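# Put the alphabet block into the toy box

## Task

Place the alphabet block inside the daughter's toy box. It must still be there after the robot lets go and the scene is ended.

## Robot and tools

ROBOT. There are two six-joint arms, left_arm and right_arm, each with a two-finger parallel gripper. The calibrated base positions in the scene frame are left_arm (-0.014, +0.329, +0.048) m and right_arm (+0.048, -0.303, +0.029) m, both with a yaw of only a few degrees. A camera stand is fixed behind the arms. Pushes from outside may sometimes nudge loose objects.

FRAMES. The scene frame has its origin at table-top height, halfway between the two nominal bases. +z is up and +x points out over the table. +y points toward left_arm. Image left and right do not match arm names. Each arm reports its hand pose, velocities and wrist camera pose in its own base frame. The fixed cameras and the table use the scene frame. Command offsets are taken along the axes of that arm's current Hand target. The fingers point along the gripper's +z and close along its y. end_effector_position is the point between the pads, about 1 cm short of the tips. Reported poses can be off by a few cm, more at long reach.

ROW FORMAT. A row is one flat list of 14 numbers, each in [-1, 1]. The first seven are left_arm: dx, dy, dz, rx, ry, rz, opening. The last seven are the same for right_arm. Both arms are always filled in. Pose numbers are offsets, not poses. They count from the arm's Hand target at the start of that action or move, never from the previous row. Sending the same offset again therefore moves the arm further. Scale: 1.0 = 0.6 m for dx, dy, dz and 180 degrees for rotation. rx, ry, rz form one rotation vector. Opening is an absolute setting: +1 is fully open (0.094 m) and -1 is closed. Six zeros hold an arm at its Hand target. Resend the current opening to leave a gripper unchanged, because a 0 is half-open. Each control step clips commanded orientation to within 40 degrees of the measured one.

execute_actions(actions, cameras). actions is a list of actions. Each action is a table of up to 15 rows, one per 1/30 s step, and a short table repeats its last row. Each action lasts 0.5 s. cameras is a list of names, ["all"], or []. If left out, images come only when actions is empty. An unknown camera name makes the call invalid.

move(target, speed, blend, opening_speed, grip_force, blocking, cameras). The gripper travels in straight lines toward target. target is one 14-number row, or a list of up to 15 rows used as waypoints. All waypoints are offsets from the same starting Hand targets. speed is in m/s, 0.002 to 2.9, default 0.25, and turning is capped at twice that in rad/s. It can be one value or one per waypoint. blend is a corner radius in m; 0, the default, means stop at each waypoint. opening_speed is scale units per second, 0.2 or more, and lets fingers close gently. grip_force is newtons per pad, 10 to 50, one value or one per arm. It stays set until changed, and low values close slowly. blocking=false returns after about 0.5 s while the move continues. A move has 10 s in total and takes about one action per 0.5 s. It does not avoid obstacles or the other arm. The result adds a "move:" line with the outcome: done, off_target, moving, held or fault. limits=paced means the pose was clipped, and limits=held means steps were withheld.

wait(seconds 0 to 10, cameras) lets the scene run, or lets a running move continue. stop(cameras) brakes the running move. zoom_image(camera, region=[x0,y0,x1,y1]) enlarges part of the newest image of that camera, at most 504x504 pixels. read_manual only gives licence texts. finished_scene ends the scene for good; call it only when the block is resting in the box.

CAMERAS. cam_head_left, cam_head_right, cam_high and cam_low are 896x504. cam_left_wrist and cam_right_wrist are 672x504 fisheye. Calibrations are given but can be slightly off.

RESULTS. Each result gives per-arm end_effector_position (m) and quat_wxyz, Hand target (the next offsets start here), Tool commands, and grip_measured on the opening scale. grip_measured reads a little wide when empty and narrower than a firmly held part. grip_effort_nm is in N m, and negative means closing. You also get joint positions, velocities ("within noise" means still), torques and motor temperatures. A gripper often settles a few cm short of its target. Sending a new command, even zeros, asks for the pose again, and you can add the gap as an offset.

CAUTIONS. Keep the arms, grippers and wrist cameras from touching each other; a moderate hit fails the task. A blocked arm keeps pushing until you command it back. Slow down near contact and don't aim far past a surface. Lower objects gently rather than dropping them, and release them only once they are still. Nothing may end up off the table. Do not route paths close to an arm's own base. Long stretches, heavy holds and pushing toward unreachable poses heat motors. MOTOR HOT appears at 75 °C; at 90 °C the arm folds and stops for the rest of the scene. Smooth, quick, low-effort motion is best.

Each tool is called after ">>>" as name(argument=value, ...) on one line, values as JSON.

## Session

>>> execute_actions(actions=[])

Scene clock: 0.00 s.
left_arm: end_effector_position=(+0.4007, -0.0159, +0.1277) grip_measured=+1.000 grip_effort_nm=n/a end_effector_quat_wxyz=(+0.625, -0.022, +0.780, +0.020) | right_arm: end_effector_position=(+0.3848, -0.0297, +0.1124) grip_measured=+1.000 grip_effort_nm=n/a end_effector_quat_wxyz=(+0.629, +0.065, +0.768, -0.099)
Joint positions: left_arm=[-0.121 1.509 0.356 0.93 -0.177 -0.036 0.094] | right_arm=[0.053 1.589 0.271 1.12 0.287 -0.015 0.094]
Joint velocities: within noise
Joint torques (N m): no reading
Motor temperatures (°C): left_arm=[24 29 36 29 29 25 28] | right_arm=[26 30 36 33 25 28 26]
Heat: left arm: 36 °C; right arm: 36 °C.
Hand target: left_arm +0.4009, -0.0156, +0.1279; +0.624, -0.022, +0.781, +0.021 | right_arm +0.3869, -0.0298, +0.1184; +0.636, +0.067, +0.763, -0.098
Tool commands: left_gripper/opening=+1.0 right_gripper/opening=+1.0

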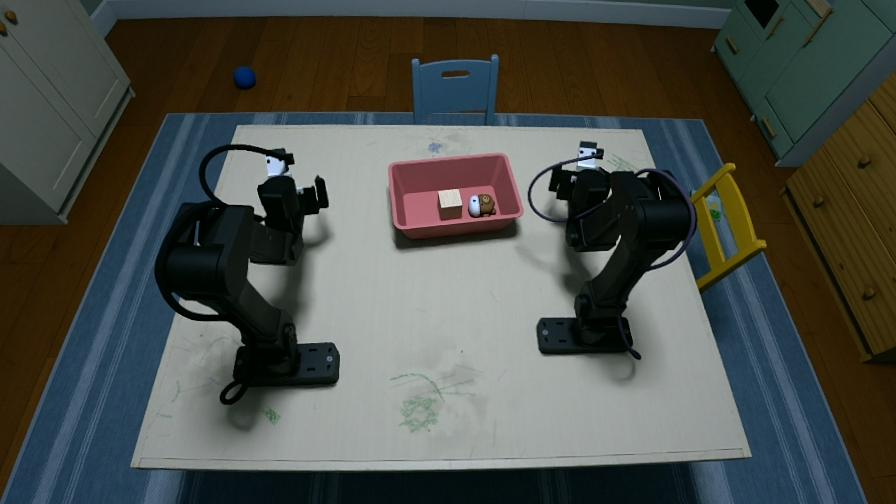

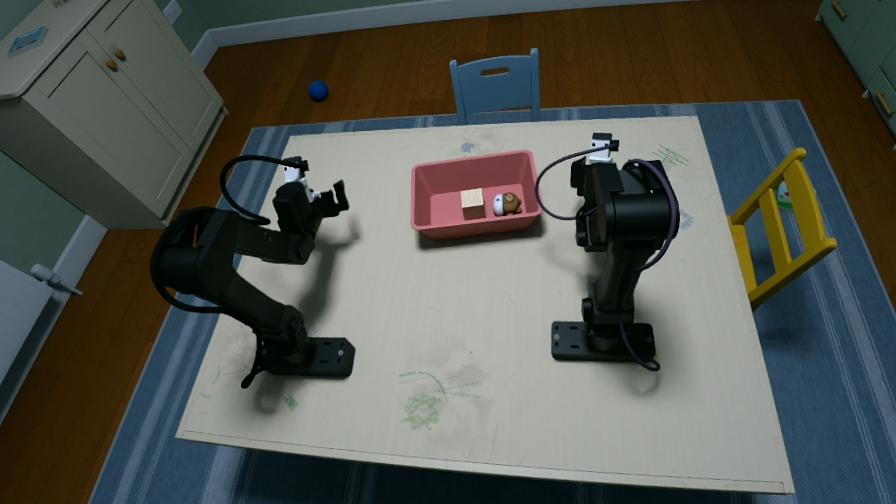

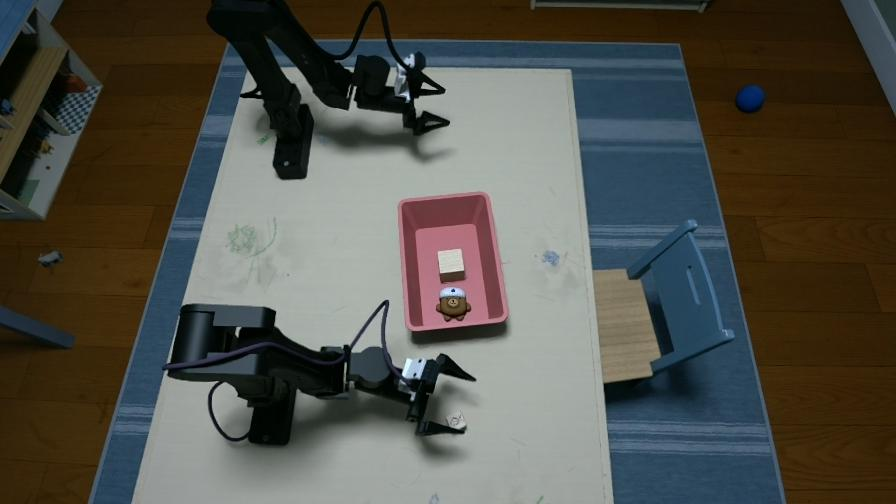

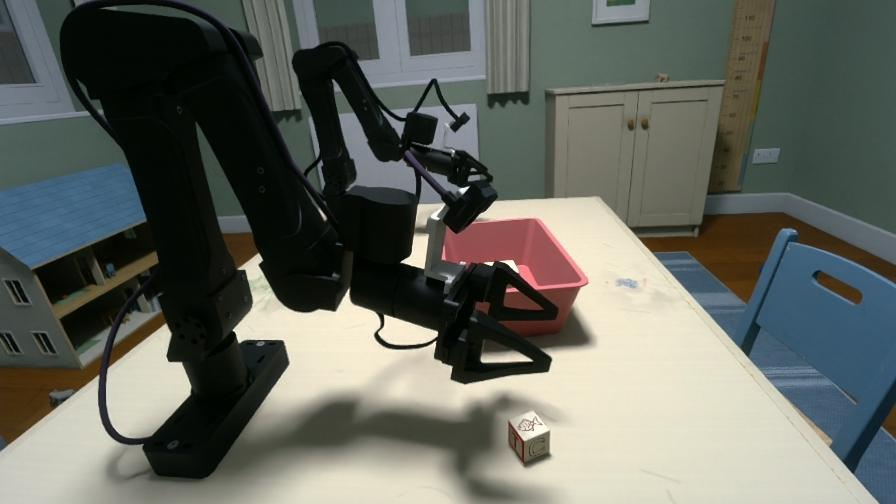

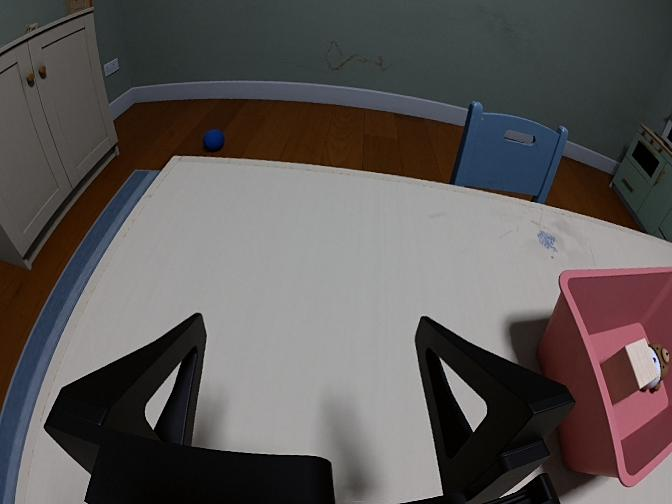

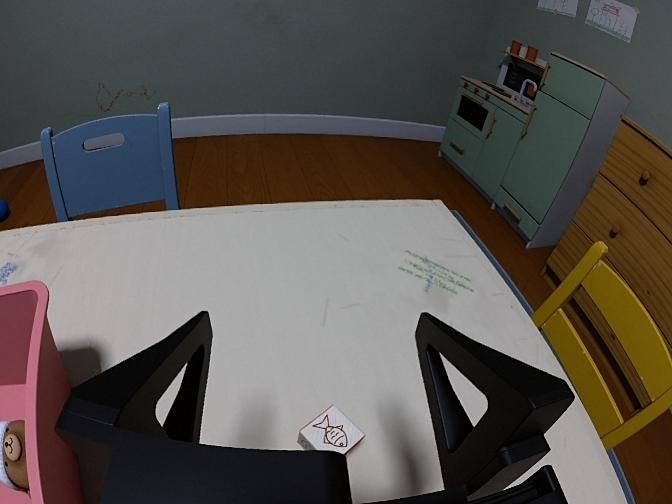

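>>> zoom_image(camera="cam_low", region=[440, 380, 620, 490])

>>> zoom_image(camera="cam_high", region=[370, 180, 530, 460])

>>> zoom_image(camera="cam_right_wrist", region=[250, 380, 420, 480])

Scaled by 2.800.

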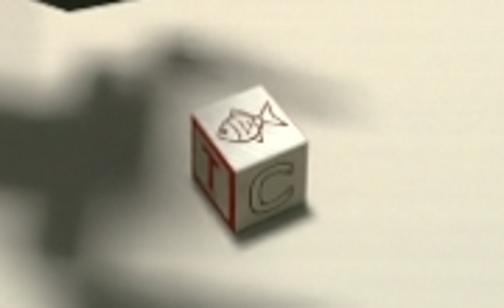

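Scaled by 1.800.

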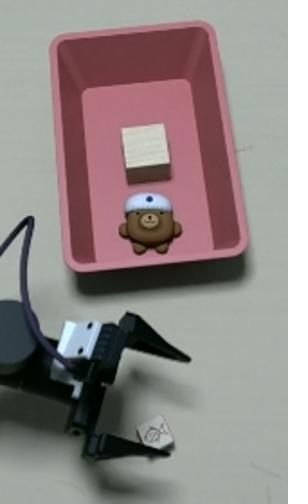

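Scaled by 2.965 from the camera's 672x504 image, which has a finer 960x720 frame.

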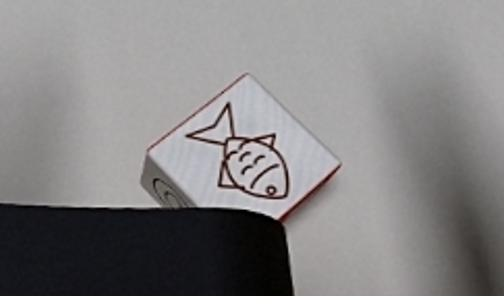

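>>> move(target=[0,0,0,0,0,0,1, 0.0608,-0.042,-0.0079,-0.2006,0.2590,-0.1157,1], speed=0.4, cameras=["cam_right_wrist","cam_low"])

Scene clock: 127.60 s.
left_arm: end_effector_position=(+0.4007, -0.0159, +0.1277) grip_measured=+1.000 grip_effort_nm=0.02 end_effector_quat_wxyz=(+0.625, -0.022, +0.780, +0.020) | right_arm: end_effector_position=(+0.3598, -0.0522, +0.0768) grip_measured=+1.000 grip_effort_nm=0.03 end_effector_quat_wxyz=(+0.241, -0.224, +0.943, +0.059)
Joint positions: left_arm=[-0.121 1.509 0.356 0.93 -0.177 -0.036 0.094] | right_arm=[-0.316 1.621 1.052 -0.633 -0.347 -0.718 0.094]
Joint torques (N m): left_arm=[-0.17 -6.12 6.32 1.98 -0.03 0.02] | right_arm=[-0.43 -4.75 9.76 1.18 -0.3 -0.05]
Motor temperatures (°C): left_arm=[24 30 38 36 28 24 27] | right_arm=[26 30 38 41 25 27 26]
Heat: left arm: 38 °C; right arm: 41 °C.
Hand target: left_arm +0.4009, -0.0156, +0.1279; +0.624, -0.022, +0.781, +0.021 | right_arm +0.3701, -0.0540, +0.0850; +0.252, -0.228, +0.939, +0.061
Off the commanded pose: left_arm 0.000 m, 0 deg | right_arm 0.013 m, 1 deg.
move: off_target (right_arm)
camera_calibration:
cam_right_wrist: T_world_to_cam=[[0.481215, -0.869187, 0.113782, -0.236847], [-0.875453, -0.483163, 0.0116205, 0.326496], [0.0448749, -0.105203, -0.993438, 0.18336], [0, 0, 0, 1]] pos_world=[0.391578, -0.0288237, 0.205311]
Images, in order (width x height): cam_low 896x504, cam_right_wrist 672x504.

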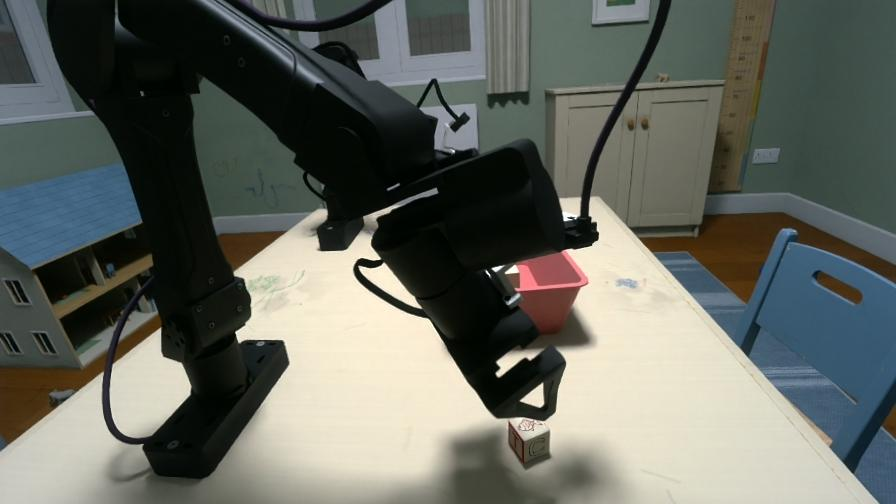

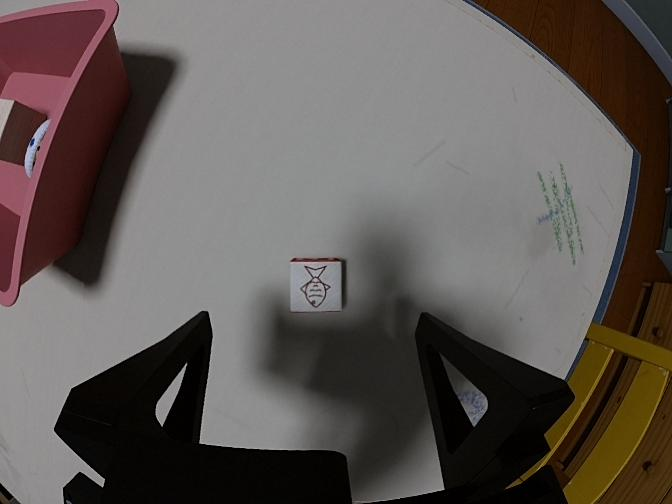

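>>> zoom_image(camera="cam_low", region=[460, 330, 600, 470])

Scaled by 3.600.

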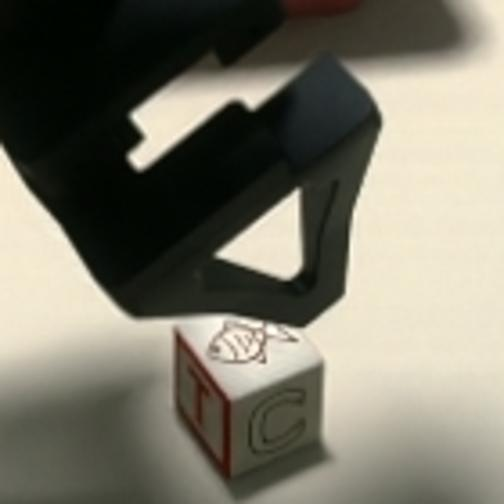

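>>> move(target=[0,0,0,0,0,0,1, 0.0462,-0.0112,0.1177,0,0,0,1], speed=0.2, cameras=["cam_right_wrist","cam_low"])

Scene clock: 154.20 s.
left_arm: end_effector_position=(+0.4007, -0.0159, +0.1277) grip_measured=+1.000 grip_effort_nm=0.02 end_effector_quat_wxyz=(+0.625, -0.022, +0.780, +0.020) | right_arm: end_effector_position=(+0.3827, -0.0595, +0.0153) grip_measured=+1.000 grip_effort_nm=0.03 end_effector_quat_wxyz=(+0.250, -0.226, +0.940, +0.053)
Joint positions: left_arm=[-0.121 1.509 0.356 0.93 -0.177 -0.036 0.094] | right_arm=[-0.316 1.801 0.98 -0.359 -0.348 -0.718 0.094]
Joint torques (N m): left_arm=[-0.14 -6.13 6.31 1.98 -0.01 0.01] | right_arm=[0.44 -5.94 5.46 1.54 -0.26 0.05]
Heat: left arm: 37 °C; right arm: 42 °C.
Hand target: left_arm +0.4009, -0.0156, +0.1279; +0.624, -0.022, +0.781, +0.021 | right_arm +0.3832, -0.0548, +0.0098; +0.251, -0.228, +0.939, +0.061
Off the commanded pose: left_arm 0.000 m, 0 deg | right_arm 0.007 m, 1 deg.
move: done
camera_calibration:
cam_right_wrist: T_world_to_cam=[[0.478789, -0.868313, 0.129593, -0.246562], [-0.875418, -0.483347, -0.00429134, 0.343892], [0.0663644, -0.111393, -0.991558, 0.111755], [0, 0, 0, 1]] pos_world=[0.411684, -0.0354251, 0.14424]
Images, in order (width x height): cam_low 896x504, cam_right_wrist 672x504.

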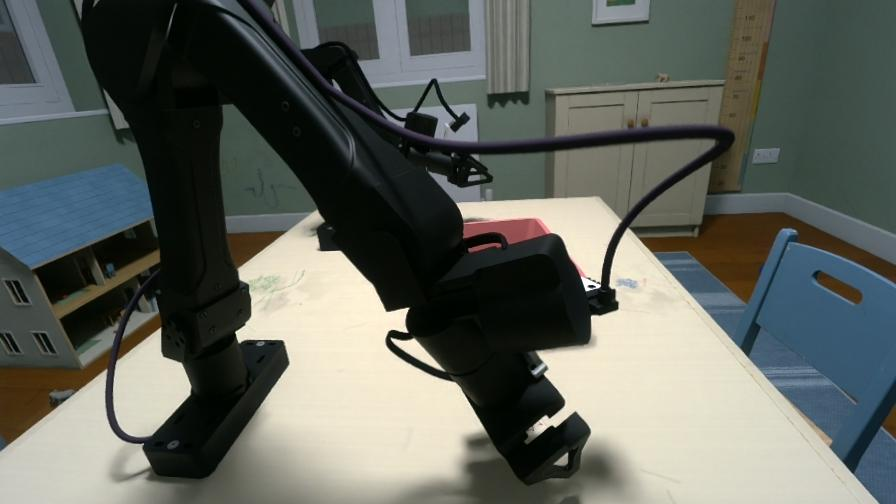

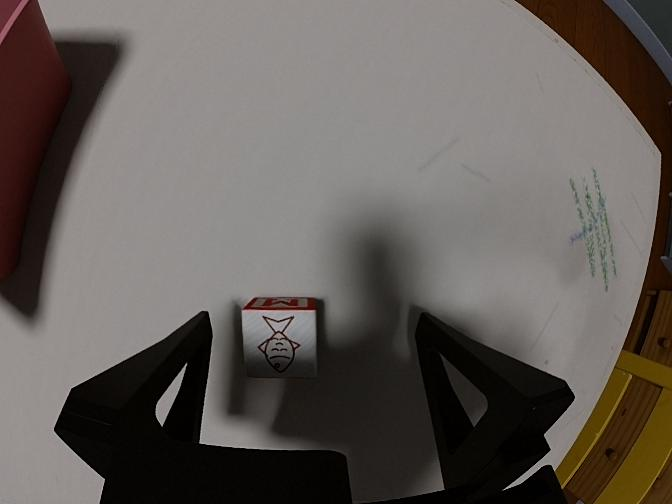

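>>> move(target=[[0,0,0,0,0,0,1, 0.0207,0.0200,0.0223,0,0,0,1],[0,0,0,0,0,0,1, 0.0207,0.0200,0.0223,0,0,0,-0.55]], speed=0.15, opening_speed=1.0, grip_force=30, cameras=["cam_right_wrist","cam_low"])

Scene clock: 172.70 s.
left_arm: end_effector_position=(+0.4007, -0.0159, +0.1277) grip_measured=+1.000 grip_effort_nm=0.02 end_effector_quat_wxyz=(+0.625, -0.022, +0.780, +0.020) | right_arm: end_effector_position=(+0.3768, -0.0496, +0.0012) grip_measured=-0.298 grip_effort_nm=-0.58 end_effector_quat_wxyz=(+0.256, -0.229, +0.938, +0.053)
Joint positions: left_arm=[-0.121 1.509 0.356 0.93 -0.177 -0.036 0.094] | right_arm=[-0.296 1.801 0.903 -0.265 -0.348 -0.702 0.033]
Joint torques (N m): left_arm=[-0.14 -6.13 6.28 1.98 -0.02 0.01] | right_arm=[0.29 -5.29 4.93 1.55 -0.19 0.08]
Heat: left arm: 37 °C; right arm: 39 °C.
Hand target: left_arm +0.4009, -0.0156, +0.1279; +0.624, -0.022, +0.781, +0.021 | right_arm +0.3742, -0.0459, -0.0079; +0.252, -0.228, +0.939, +0.061
Off the commanded pose: left_arm 0.000 m, 0 deg | right_arm 0.010 m, 1 deg.
grip_force (N): 30, 30
move: done
camera_calibration:
cam_right_wrist: T_world_to_cam=[[0.482479, -0.865549, 0.13431, -0.23464], [-0.872232, -0.488805, -0.0167645, 0.342044], [0.0801619, -0.109061, -0.990798, 0.0942719], [0, 0, 0, 1]] pos_world=[0.403993, -0.0256178, 0.130653]
Images, in order (width x height): cam_low 896x504, cam_right_wrist 672x504.

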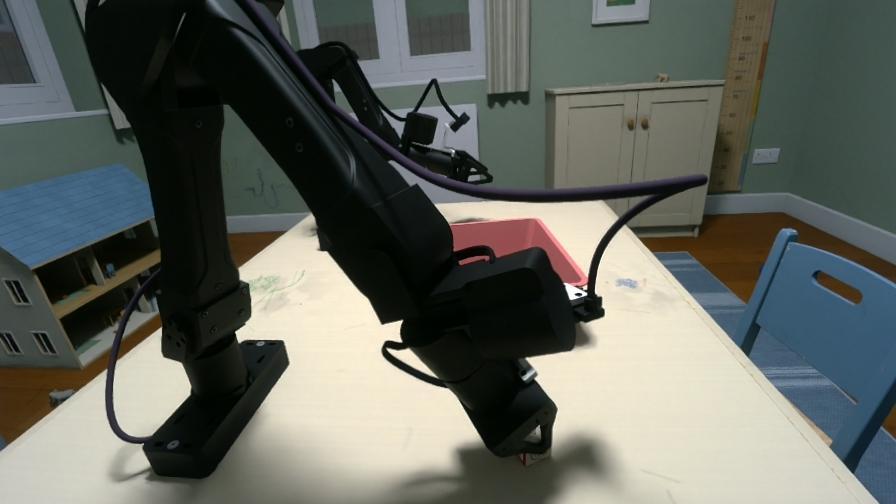

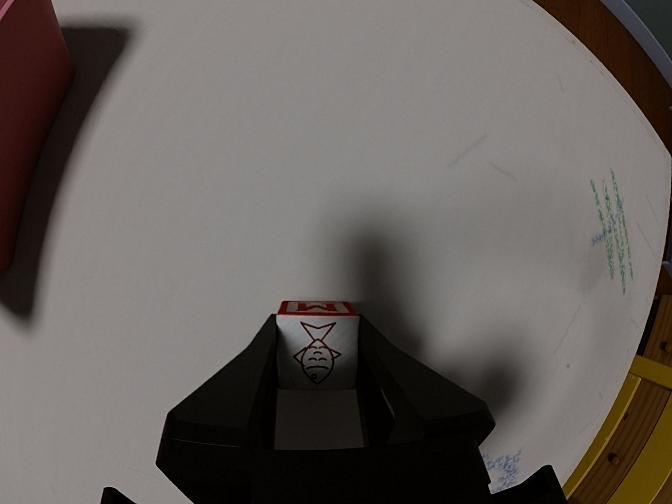

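>>> move(target=[[0,0,0,0,0,0,1, -0.1318,-0.0001,-0.2280,0,0,0,-0.55],[0,0,0,0,0,0,1, -0.3582,0.6056,-0.0971,0,0,0,-0.55]], speed=[0.25,0.4], blend=[0.05,0], cameras=["cam_right_wrist","cam_high","cam_head_left","cam_low"])

Scene clock: 208.73 s.
left_arm: end_effector_position=(+0.4007, -0.0159, +0.1277) grip_measured=+1.000 grip_effort_nm=0.01 end_effector_quat_wxyz=(+0.625, -0.022, +0.780, +0.020) | right_arm: end_effector_position=(+0.3382, +0.3445, +0.1451) grip_measured=-0.299 grip_effort_nm=-0.63 end_effector_quat_wxyz=(+0.243, -0.235, +0.939, +0.061)
Joint positions: left_arm=[-0.121 1.509 0.356 0.93 -0.177 -0.036 0.094] | right_arm=[0.857 1.942 1.704 -0.855 0.174 0.324 0.033]
Joint torques (N m): left_arm=[-0.13 -6.13 6.34 1.97 -0.02 0.01] | right_arm=[-0.18 -7.27 10.26 1.42 0.21 0.07]
Motor temperatures (°C): left_arm=[24 30 37 38 28 24 27] | right_arm=[25 30 38 36 25 26 26]
Heat: left arm: 38 °C; right arm: 38 °C.
Hand target: left_arm +0.4009, -0.0156, +0.1279; +0.624, -0.022, +0.781, +0.021 | right_arm +0.3471, +0.3491, +0.1499; +0.252, -0.228, +0.939, +0.061
Off the commanded pose: left_arm 0.000 m, 0 deg | right_arm 0.011 m, 1 deg.
grip_force (N): 30, 30
move: off_target (right_arm)
camera_calibration:
cam_right_wrist: T_world_to_cam=[[0.500635, -0.857941, 0.115337, 0.0998273], [-0.864042, -0.503384, 0.00603221, 0.502319], [0.0528836, -0.102676, -0.993308, 0.290202], [0, 0, 0, 1]] pos_world=[0.368701, 0.368302, 0.273716]
Images, in order (width x height): cam_head_left 896x504, cam_high 896x504, cam_low 896x504, cam_right_wrist 672x504.

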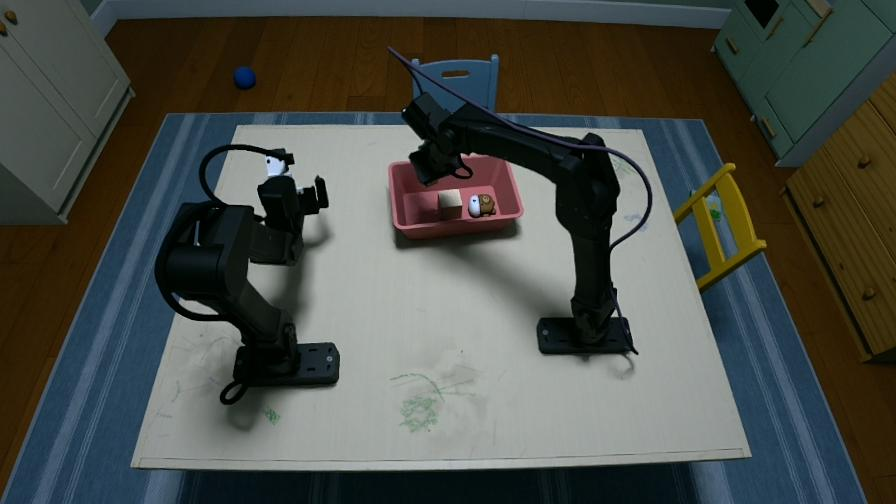

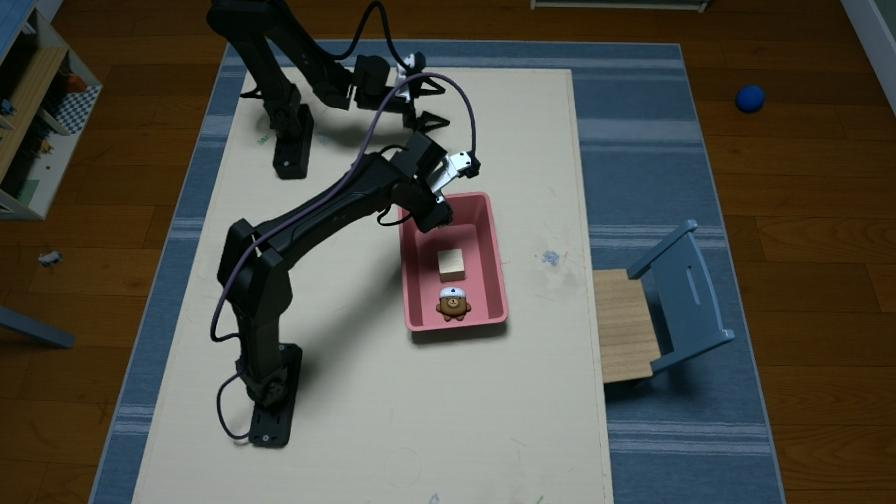

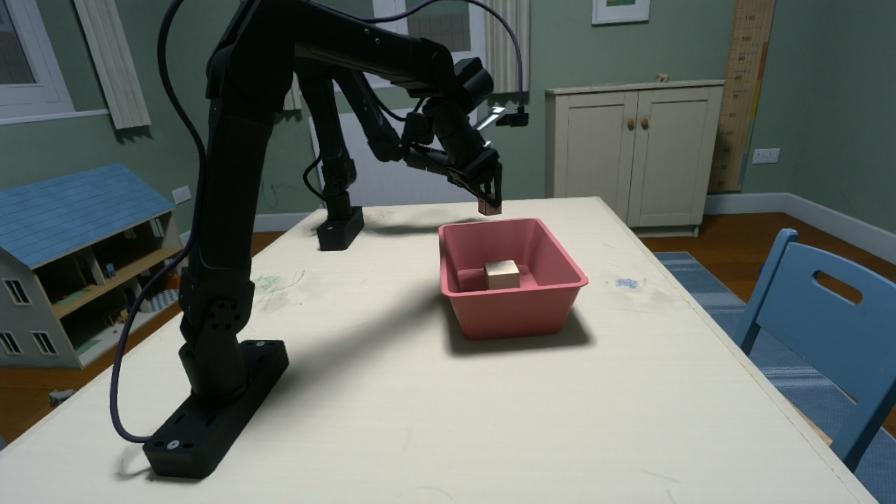

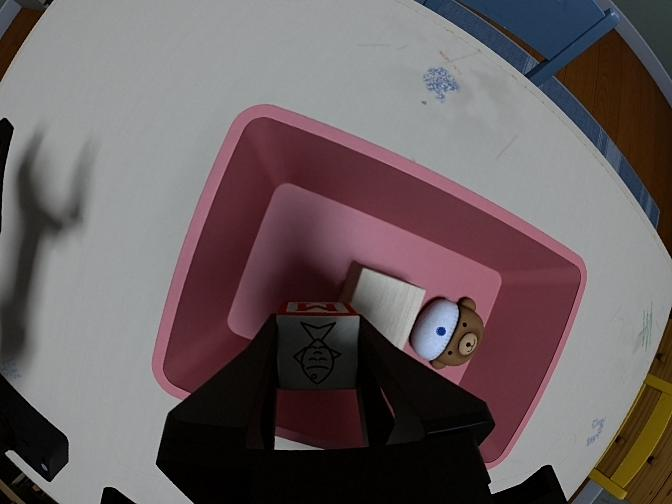

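>>> zoom_image(camera="cam_low", region=[420, 130, 600, 350])

Scaled by 2.291.

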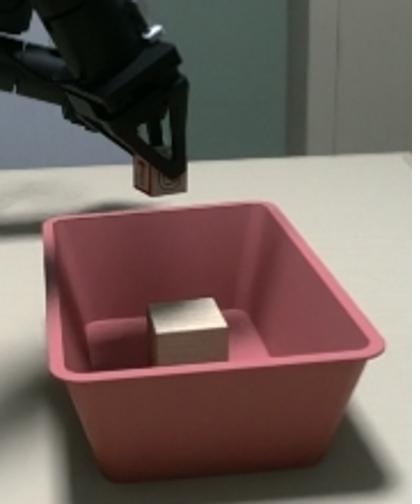

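>>> move(target=[0,0,0,0,0,0,1, 0.0571,0.0354,0.1651,0,0,0,-0.55], speed=0.22, cameras=["cam_right_wrist","cam_low","cam_head_right"])

Scene clock: 294.90 s.
left_arm: end_effector_position=(+0.4007, -0.0159, +0.1277) grip_measured=+1.000 grip_effort_nm=0.01 end_effector_quat_wxyz=(+0.625, -0.022, +0.780, +0.020) | right_arm: end_effector_position=(+0.3532, +0.3747, +0.0531) grip_measured=-0.299 grip_effort_nm=-0.63 end_effector_quat_wxyz=(+0.247, -0.230, +0.939, +0.063)
Joint positions: left_arm=[-0.121 1.509 0.356 0.93 -0.177 -0.036 0.094] | right_arm=[0.878 2.118 1.589 -0.559 0.188 0.351 0.033]
Joint torques (N m): left_arm=[-0.14 -6.12 6.3 1.97 -0.02 0.02] | right_arm=[0.51 -9.07 6.48 1.73 0.21 0.09]
Heat: left arm: 39 °C; right arm: 41 °C.
Hand target: left_arm +0.4009, -0.0156, +0.1279; +0.624, -0.022, +0.781, +0.021 | right_arm +0.3549, +0.3770, +0.0469; +0.251, -0.228, +0.939, +0.061
Off the commanded pose: left_arm 0.000 m, 0 deg | right_arm 0.007 m, 1 deg.
grip_force (N): 30, 30
move: done
camera_calibration:
cam_right_wrist: T_world_to_cam=[[0.492523, -0.863021, 0.112322, 0.133859], [-0.868305, -0.496017, -0.00366617, 0.530339], [0.0588776, -0.0957242, -0.993665, 0.196553], [0, 0, 0, 1]] pos_world=[0.382995, 0.397395, 0.182217]
Images, in order (width x height): cam_head_right 896x504, cam_low 896x504, cam_right_wrist 672x504.

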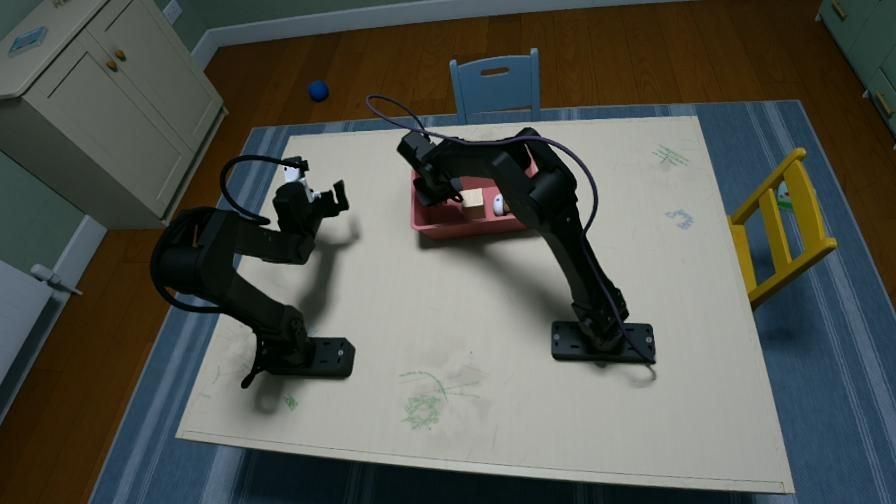

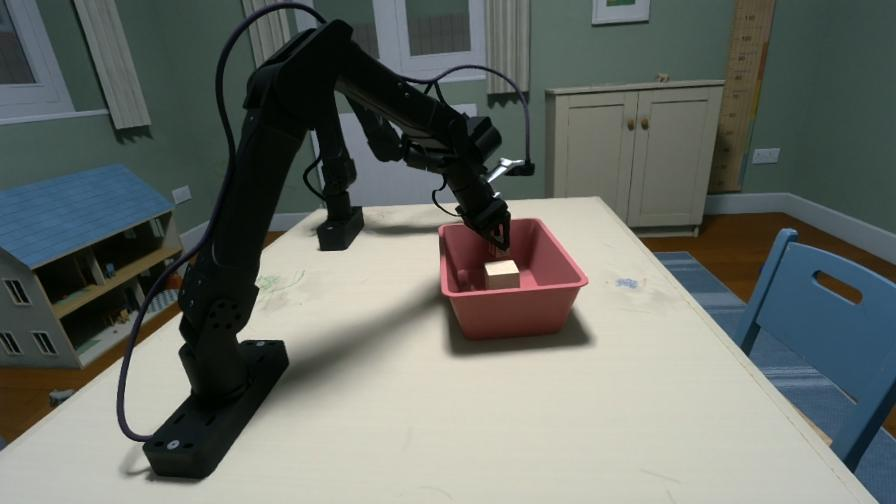

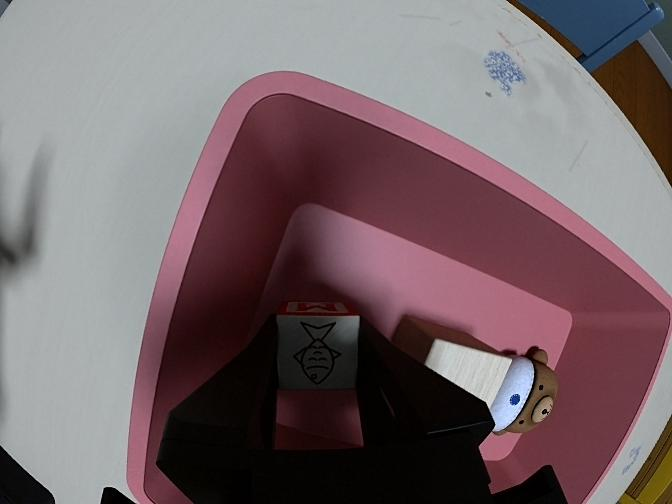

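>>> move(target=[0,0,0,0,0,0,1, 0.0375,0,0.0648,0,0,0,-0.55], speed=0.08, cameras=["cam_right_wrist","cam_low","cam_high"])

Scene clock: 313.57 s.
left_arm: end_effector_position=(+0.4007, -0.0159, +0.1277) grip_measured=+1.000 grip_effort_nm=0.01 end_effector_quat_wxyz=(+0.625, -0.022, +0.780, +0.020) | right_arm: end_effector_position=(+0.3555, +0.3775, +0.0145) grip_measured=-0.299 grip_effort_nm=-0.63 end_effector_quat_wxyz=(+0.253, -0.229, +0.938, +0.067)
Joint positions: left_arm=[-0.121 1.509 0.356 0.93 -0.177 -0.036 0.094] | right_arm=[0.878 2.174 1.509 -0.408 0.188 0.351 0.033]
Joint torques (N m): left_arm=[-0.13 -6.12 6.31 1.97 -0.01 0.01] | right_arm=[0.46 -8.64 5.78 1.76 0.21 0.08]
Heat: left arm: 40 °C; right arm: 40 °C.
Hand target: left_arm +0.4009, -0.0156, +0.1279; +0.624, -0.022, +0.781, +0.021 | right_arm +0.3549, +0.3770, +0.0021; +0.251, -0.228, +0.939, +0.061
Off the commanded pose: left_arm 0.000 m, 0 deg | right_arm 0.012 m, 1 deg.
grip_force (N): 30, 30
move: off_target (right_arm)
camera_calibration:
cam_right_wrist: T_world_to_cam=[[0.491282, -0.864392, 0.107091, 0.140459], [-0.868344, -0.495663, -0.0172282, 0.533716], [0.0679729, -0.084528, -0.9941, 0.150753], [0, 0, 0, 1]] pos_world=[0.384197, 0.398698, 0.144017]
Images, in order (width x height): cam_high 896x504, cam_low 896x504, cam_right_wrist 672x504.

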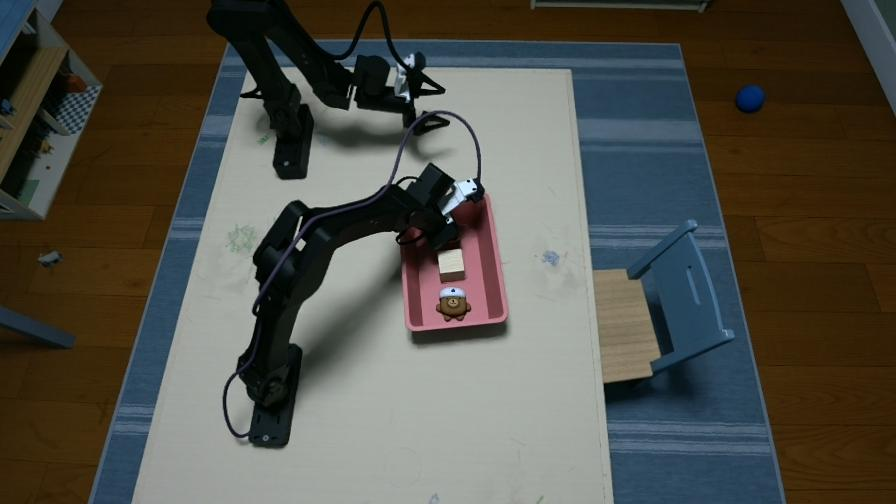

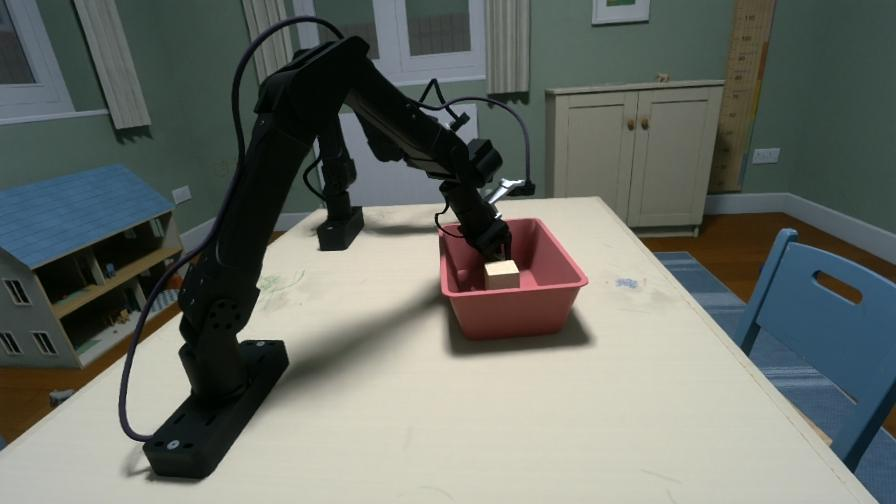

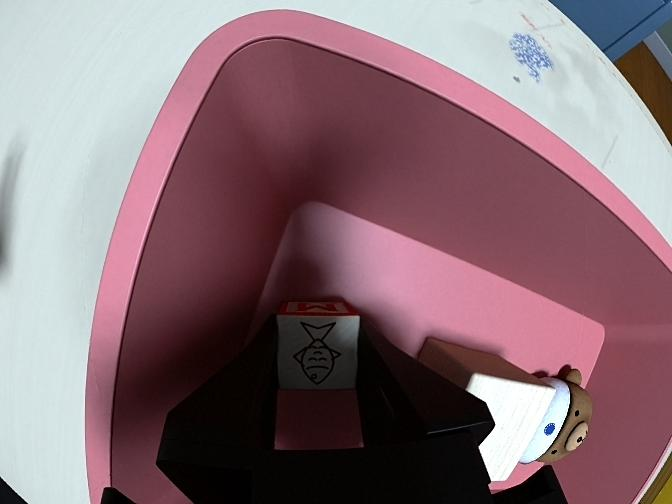

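>>> zoom_image(camera="cam_right_wrist", region=[220, 260, 420, 410])

Scaled by 2.520 from the camera's 672x504 image, which has a finer 960x720 frame.

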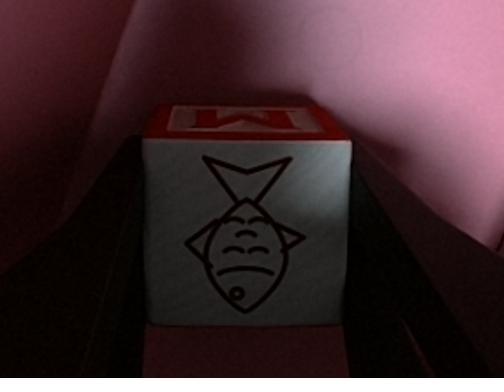

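>>> move(target=[0,0,0,0,0,0,1, 0.005,0,0.0087,0,0,0,-0.55], speed=0.05, cameras=[])

Scene clock: 323.13 s.
left_arm: end_effector_position=(+0.4007, -0.0159, +0.1277) grip_measured=+1.000 grip_effort_nm=0.02 end_effector_quat_wxyz=(+0.625, -0.022, +0.780, +0.020) | right_arm: end_effector_position=(+0.3582, +0.3807, +0.0168) grip_measured=-0.299 grip_effort_nm=-0.63 end_effector_quat_wxyz=(+0.260, -0.228, +0.936, +0.073)
Joint positions: left_arm=[-0.121 1.509 0.356 0.93 -0.177 -0.036 0.094] | right_arm=[0.878 2.174 1.509 -0.389 0.188 0.351 0.033]
Joint torques (N m): left_arm=[-0.12 -6.12 6.32 1.97 -0.02 0.01] | right_arm=[0.44 -7.98 5.07 1.79 0.22 0.08]
Heat: left arm: 40 °C; right arm: 40 °C.
Hand target: left_arm +0.4009, -0.0156, +0.1279; +0.624, -0.022, +0.781, +0.021 | right_arm +0.3549, +0.3770, -0.0040; +0.251, -0.228, +0.939, +0.061
Off the commanded pose: left_arm 0.000 m, 0 deg | right_arm 0.021 m, 2 deg.
grip_force (N): 30, 30
move: off_target (right_arm)
No camera images: "cameras" was empty.

>>> move(target=[0,0,0,0,0,0,1, 0.0067,0,0.0115,0,0,0,-0.55], speed=0.1, cameras=["cam_right_wrist"])

Scene clock: 338.07 s.
left_arm: end_effector_position=(+0.4007, -0.0159, +0.1277) grip_measured=+1.000 grip_effort_nm=0.02 end_effector_quat_wxyz=(+0.625, -0.022, +0.780, +0.020) | right_arm: end_effector_position=(+0.3591, +0.3810, +0.0096) grip_measured=-0.299 grip_effort_nm=-0.63 end_effector_quat_wxyz=(+0.263, -0.227, +0.935, +0.073)
Joint positions: left_arm=[-0.121 1.509 0.356 0.93 -0.177 -0.036 0.094] | right_arm=[0.878 2.187 1.495 -0.358 0.191 0.351 0.033]
Joint torques (N m): left_arm=[-0.13 -6.15 6.37 1.97 -0.03 0.01] | right_arm=[0.44 -7.88 5.16 1.74 0.19 0.08]
Heat: left arm: 40 °C; right arm: 39 °C.
Hand target: left_arm +0.4009, -0.0156, +0.1279; +0.624, -0.022, +0.781, +0.021 | right_arm +0.3549, +0.3770, -0.0118; +0.252, -0.228, +0.939, +0.061
Off the commanded pose: left_arm 0.000 m, 0 deg | right_arm 0.022 m, 2 deg.
grip_force (N): 30, 30
move: off_target (right_arm)
camera_calibration:
cam_right_wrist: T_world_to_cam=[[0.48819, -0.866861, 0.101106, 0.144352], [-0.868601, -0.49387, -0.0403005, 0.538121], [0.0848683, -0.0681467, -0.994059, 0.133623], [0, 0, 0, 1]] pos_world=[0.385601, 0.400001, 0.139921]
Images, in order (width x height): cam_right_wrist 672x504.

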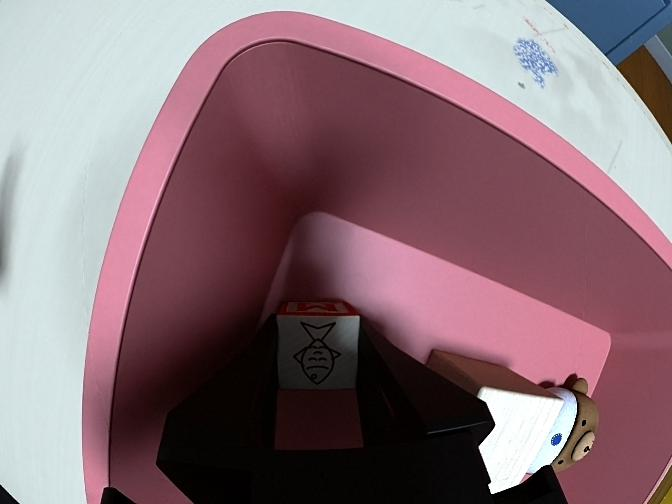

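>>> move(target=[[0,0,0,0,0,0,1, 0.005,0,0.0087,0,0,0,-0.55],[0,0,0,0,0,0,1, 0.005,0,0.0087,0,0,0,-0.08],[0,0,0,0,0,0,1, -0.1185,-0.0001,-0.2049,0,0,0,-0.08]], speed=[0.05,0.05,0.18], opening_speed=0.8, cameras=["cam_right_wrist","cam_high","cam_low"])

Scene clock: 377.07 s.
left_arm: end_effector_position=(+0.4007, -0.0159, +0.1277) grip_measured=+1.000 grip_effort_nm=0.01 end_effector_quat_wxyz=(+0.625, -0.022, +0.780, +0.020) | right_arm: end_effector_position=(+0.3513, +0.3704, +0.0999) grip_measured=-0.082 grip_effort_nm=0.11 end_effector_quat_wxyz=(+0.225, -0.234, +0.945, +0.043)
Joint positions: left_arm=[-0.121 1.509 0.356 0.93 -0.177 -0.036 0.094] | right_arm=[0.878 2.115 1.798 -0.832 0.195 0.352 0.043]
Joint torques (N m): left_arm=[-0.12 -6.15 6.32 1.97 -0.03 0.02] | right_arm=[0.43 -13.52 9.4 1.28 0.14 0.07]
Heat: left arm: 40 °C; right arm: 40 °C.
Hand target: left_arm +0.4009, -0.0156, +0.1279; +0.624, -0.022, +0.781, +0.021 | right_arm +0.3549, +0.3770, +0.1300; +0.251, -0.228, +0.939, +0.061
Off the commanded pose: left_arm 0.000 m, 0 deg | right_arm 0.031 m, 4 deg.
grip_force (N): 30, 30
move: off_target (right_arm); target 2's new opening was sent with right_arm's hand 0.028 m and 3 deg from that target
camera_calibration:
cam_right_wrist: T_world_to_cam=[[0.493526, -0.858548, 0.139023, 0.121097], [-0.869369, -0.491587, 0.050385, 0.520128], [0.0250841, -0.145729, -0.989007, 0.272565], [0, 0, 0, 1]] pos_world=[0.385582, 0.399377, 0.226526]
Images, in order (width x height): cam_high 896x504, cam_low 896x504, cam_right_wrist 672x504.

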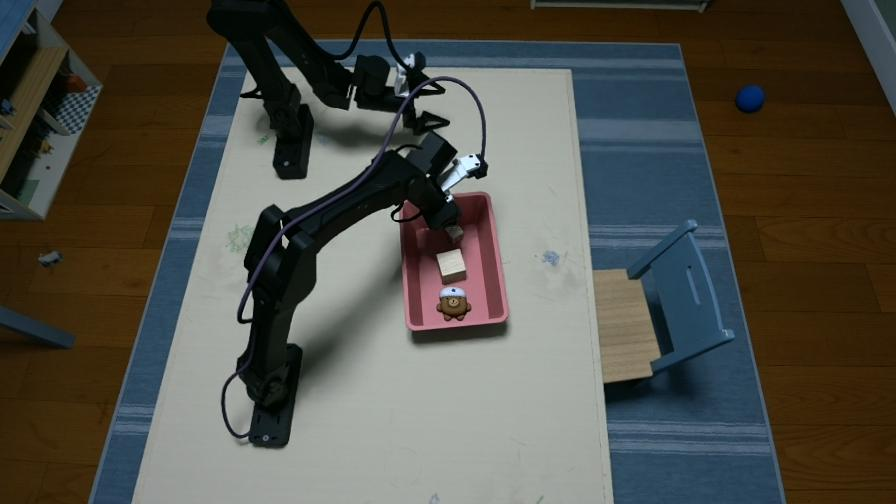

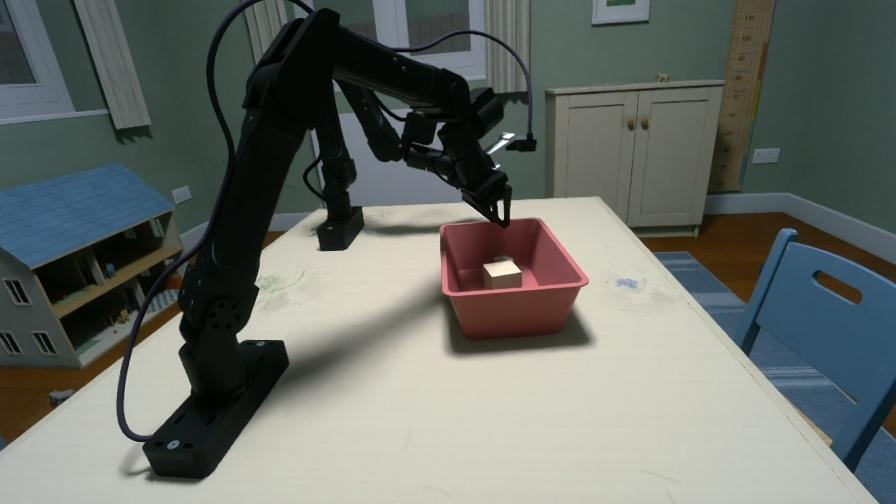

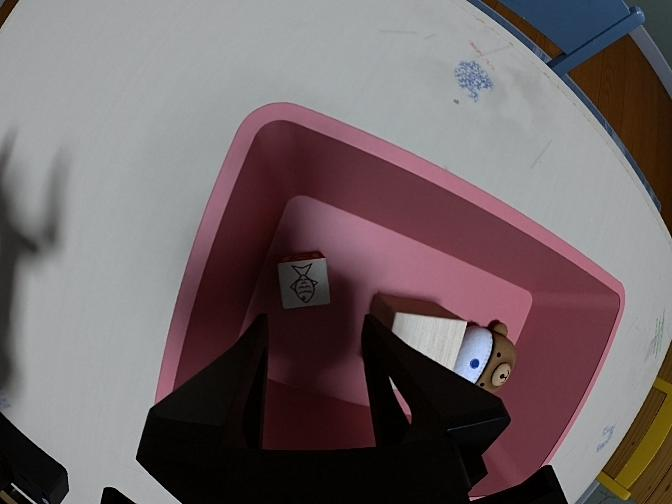

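>>> finished_scene(scene=1)

The scene is finished: the task was done.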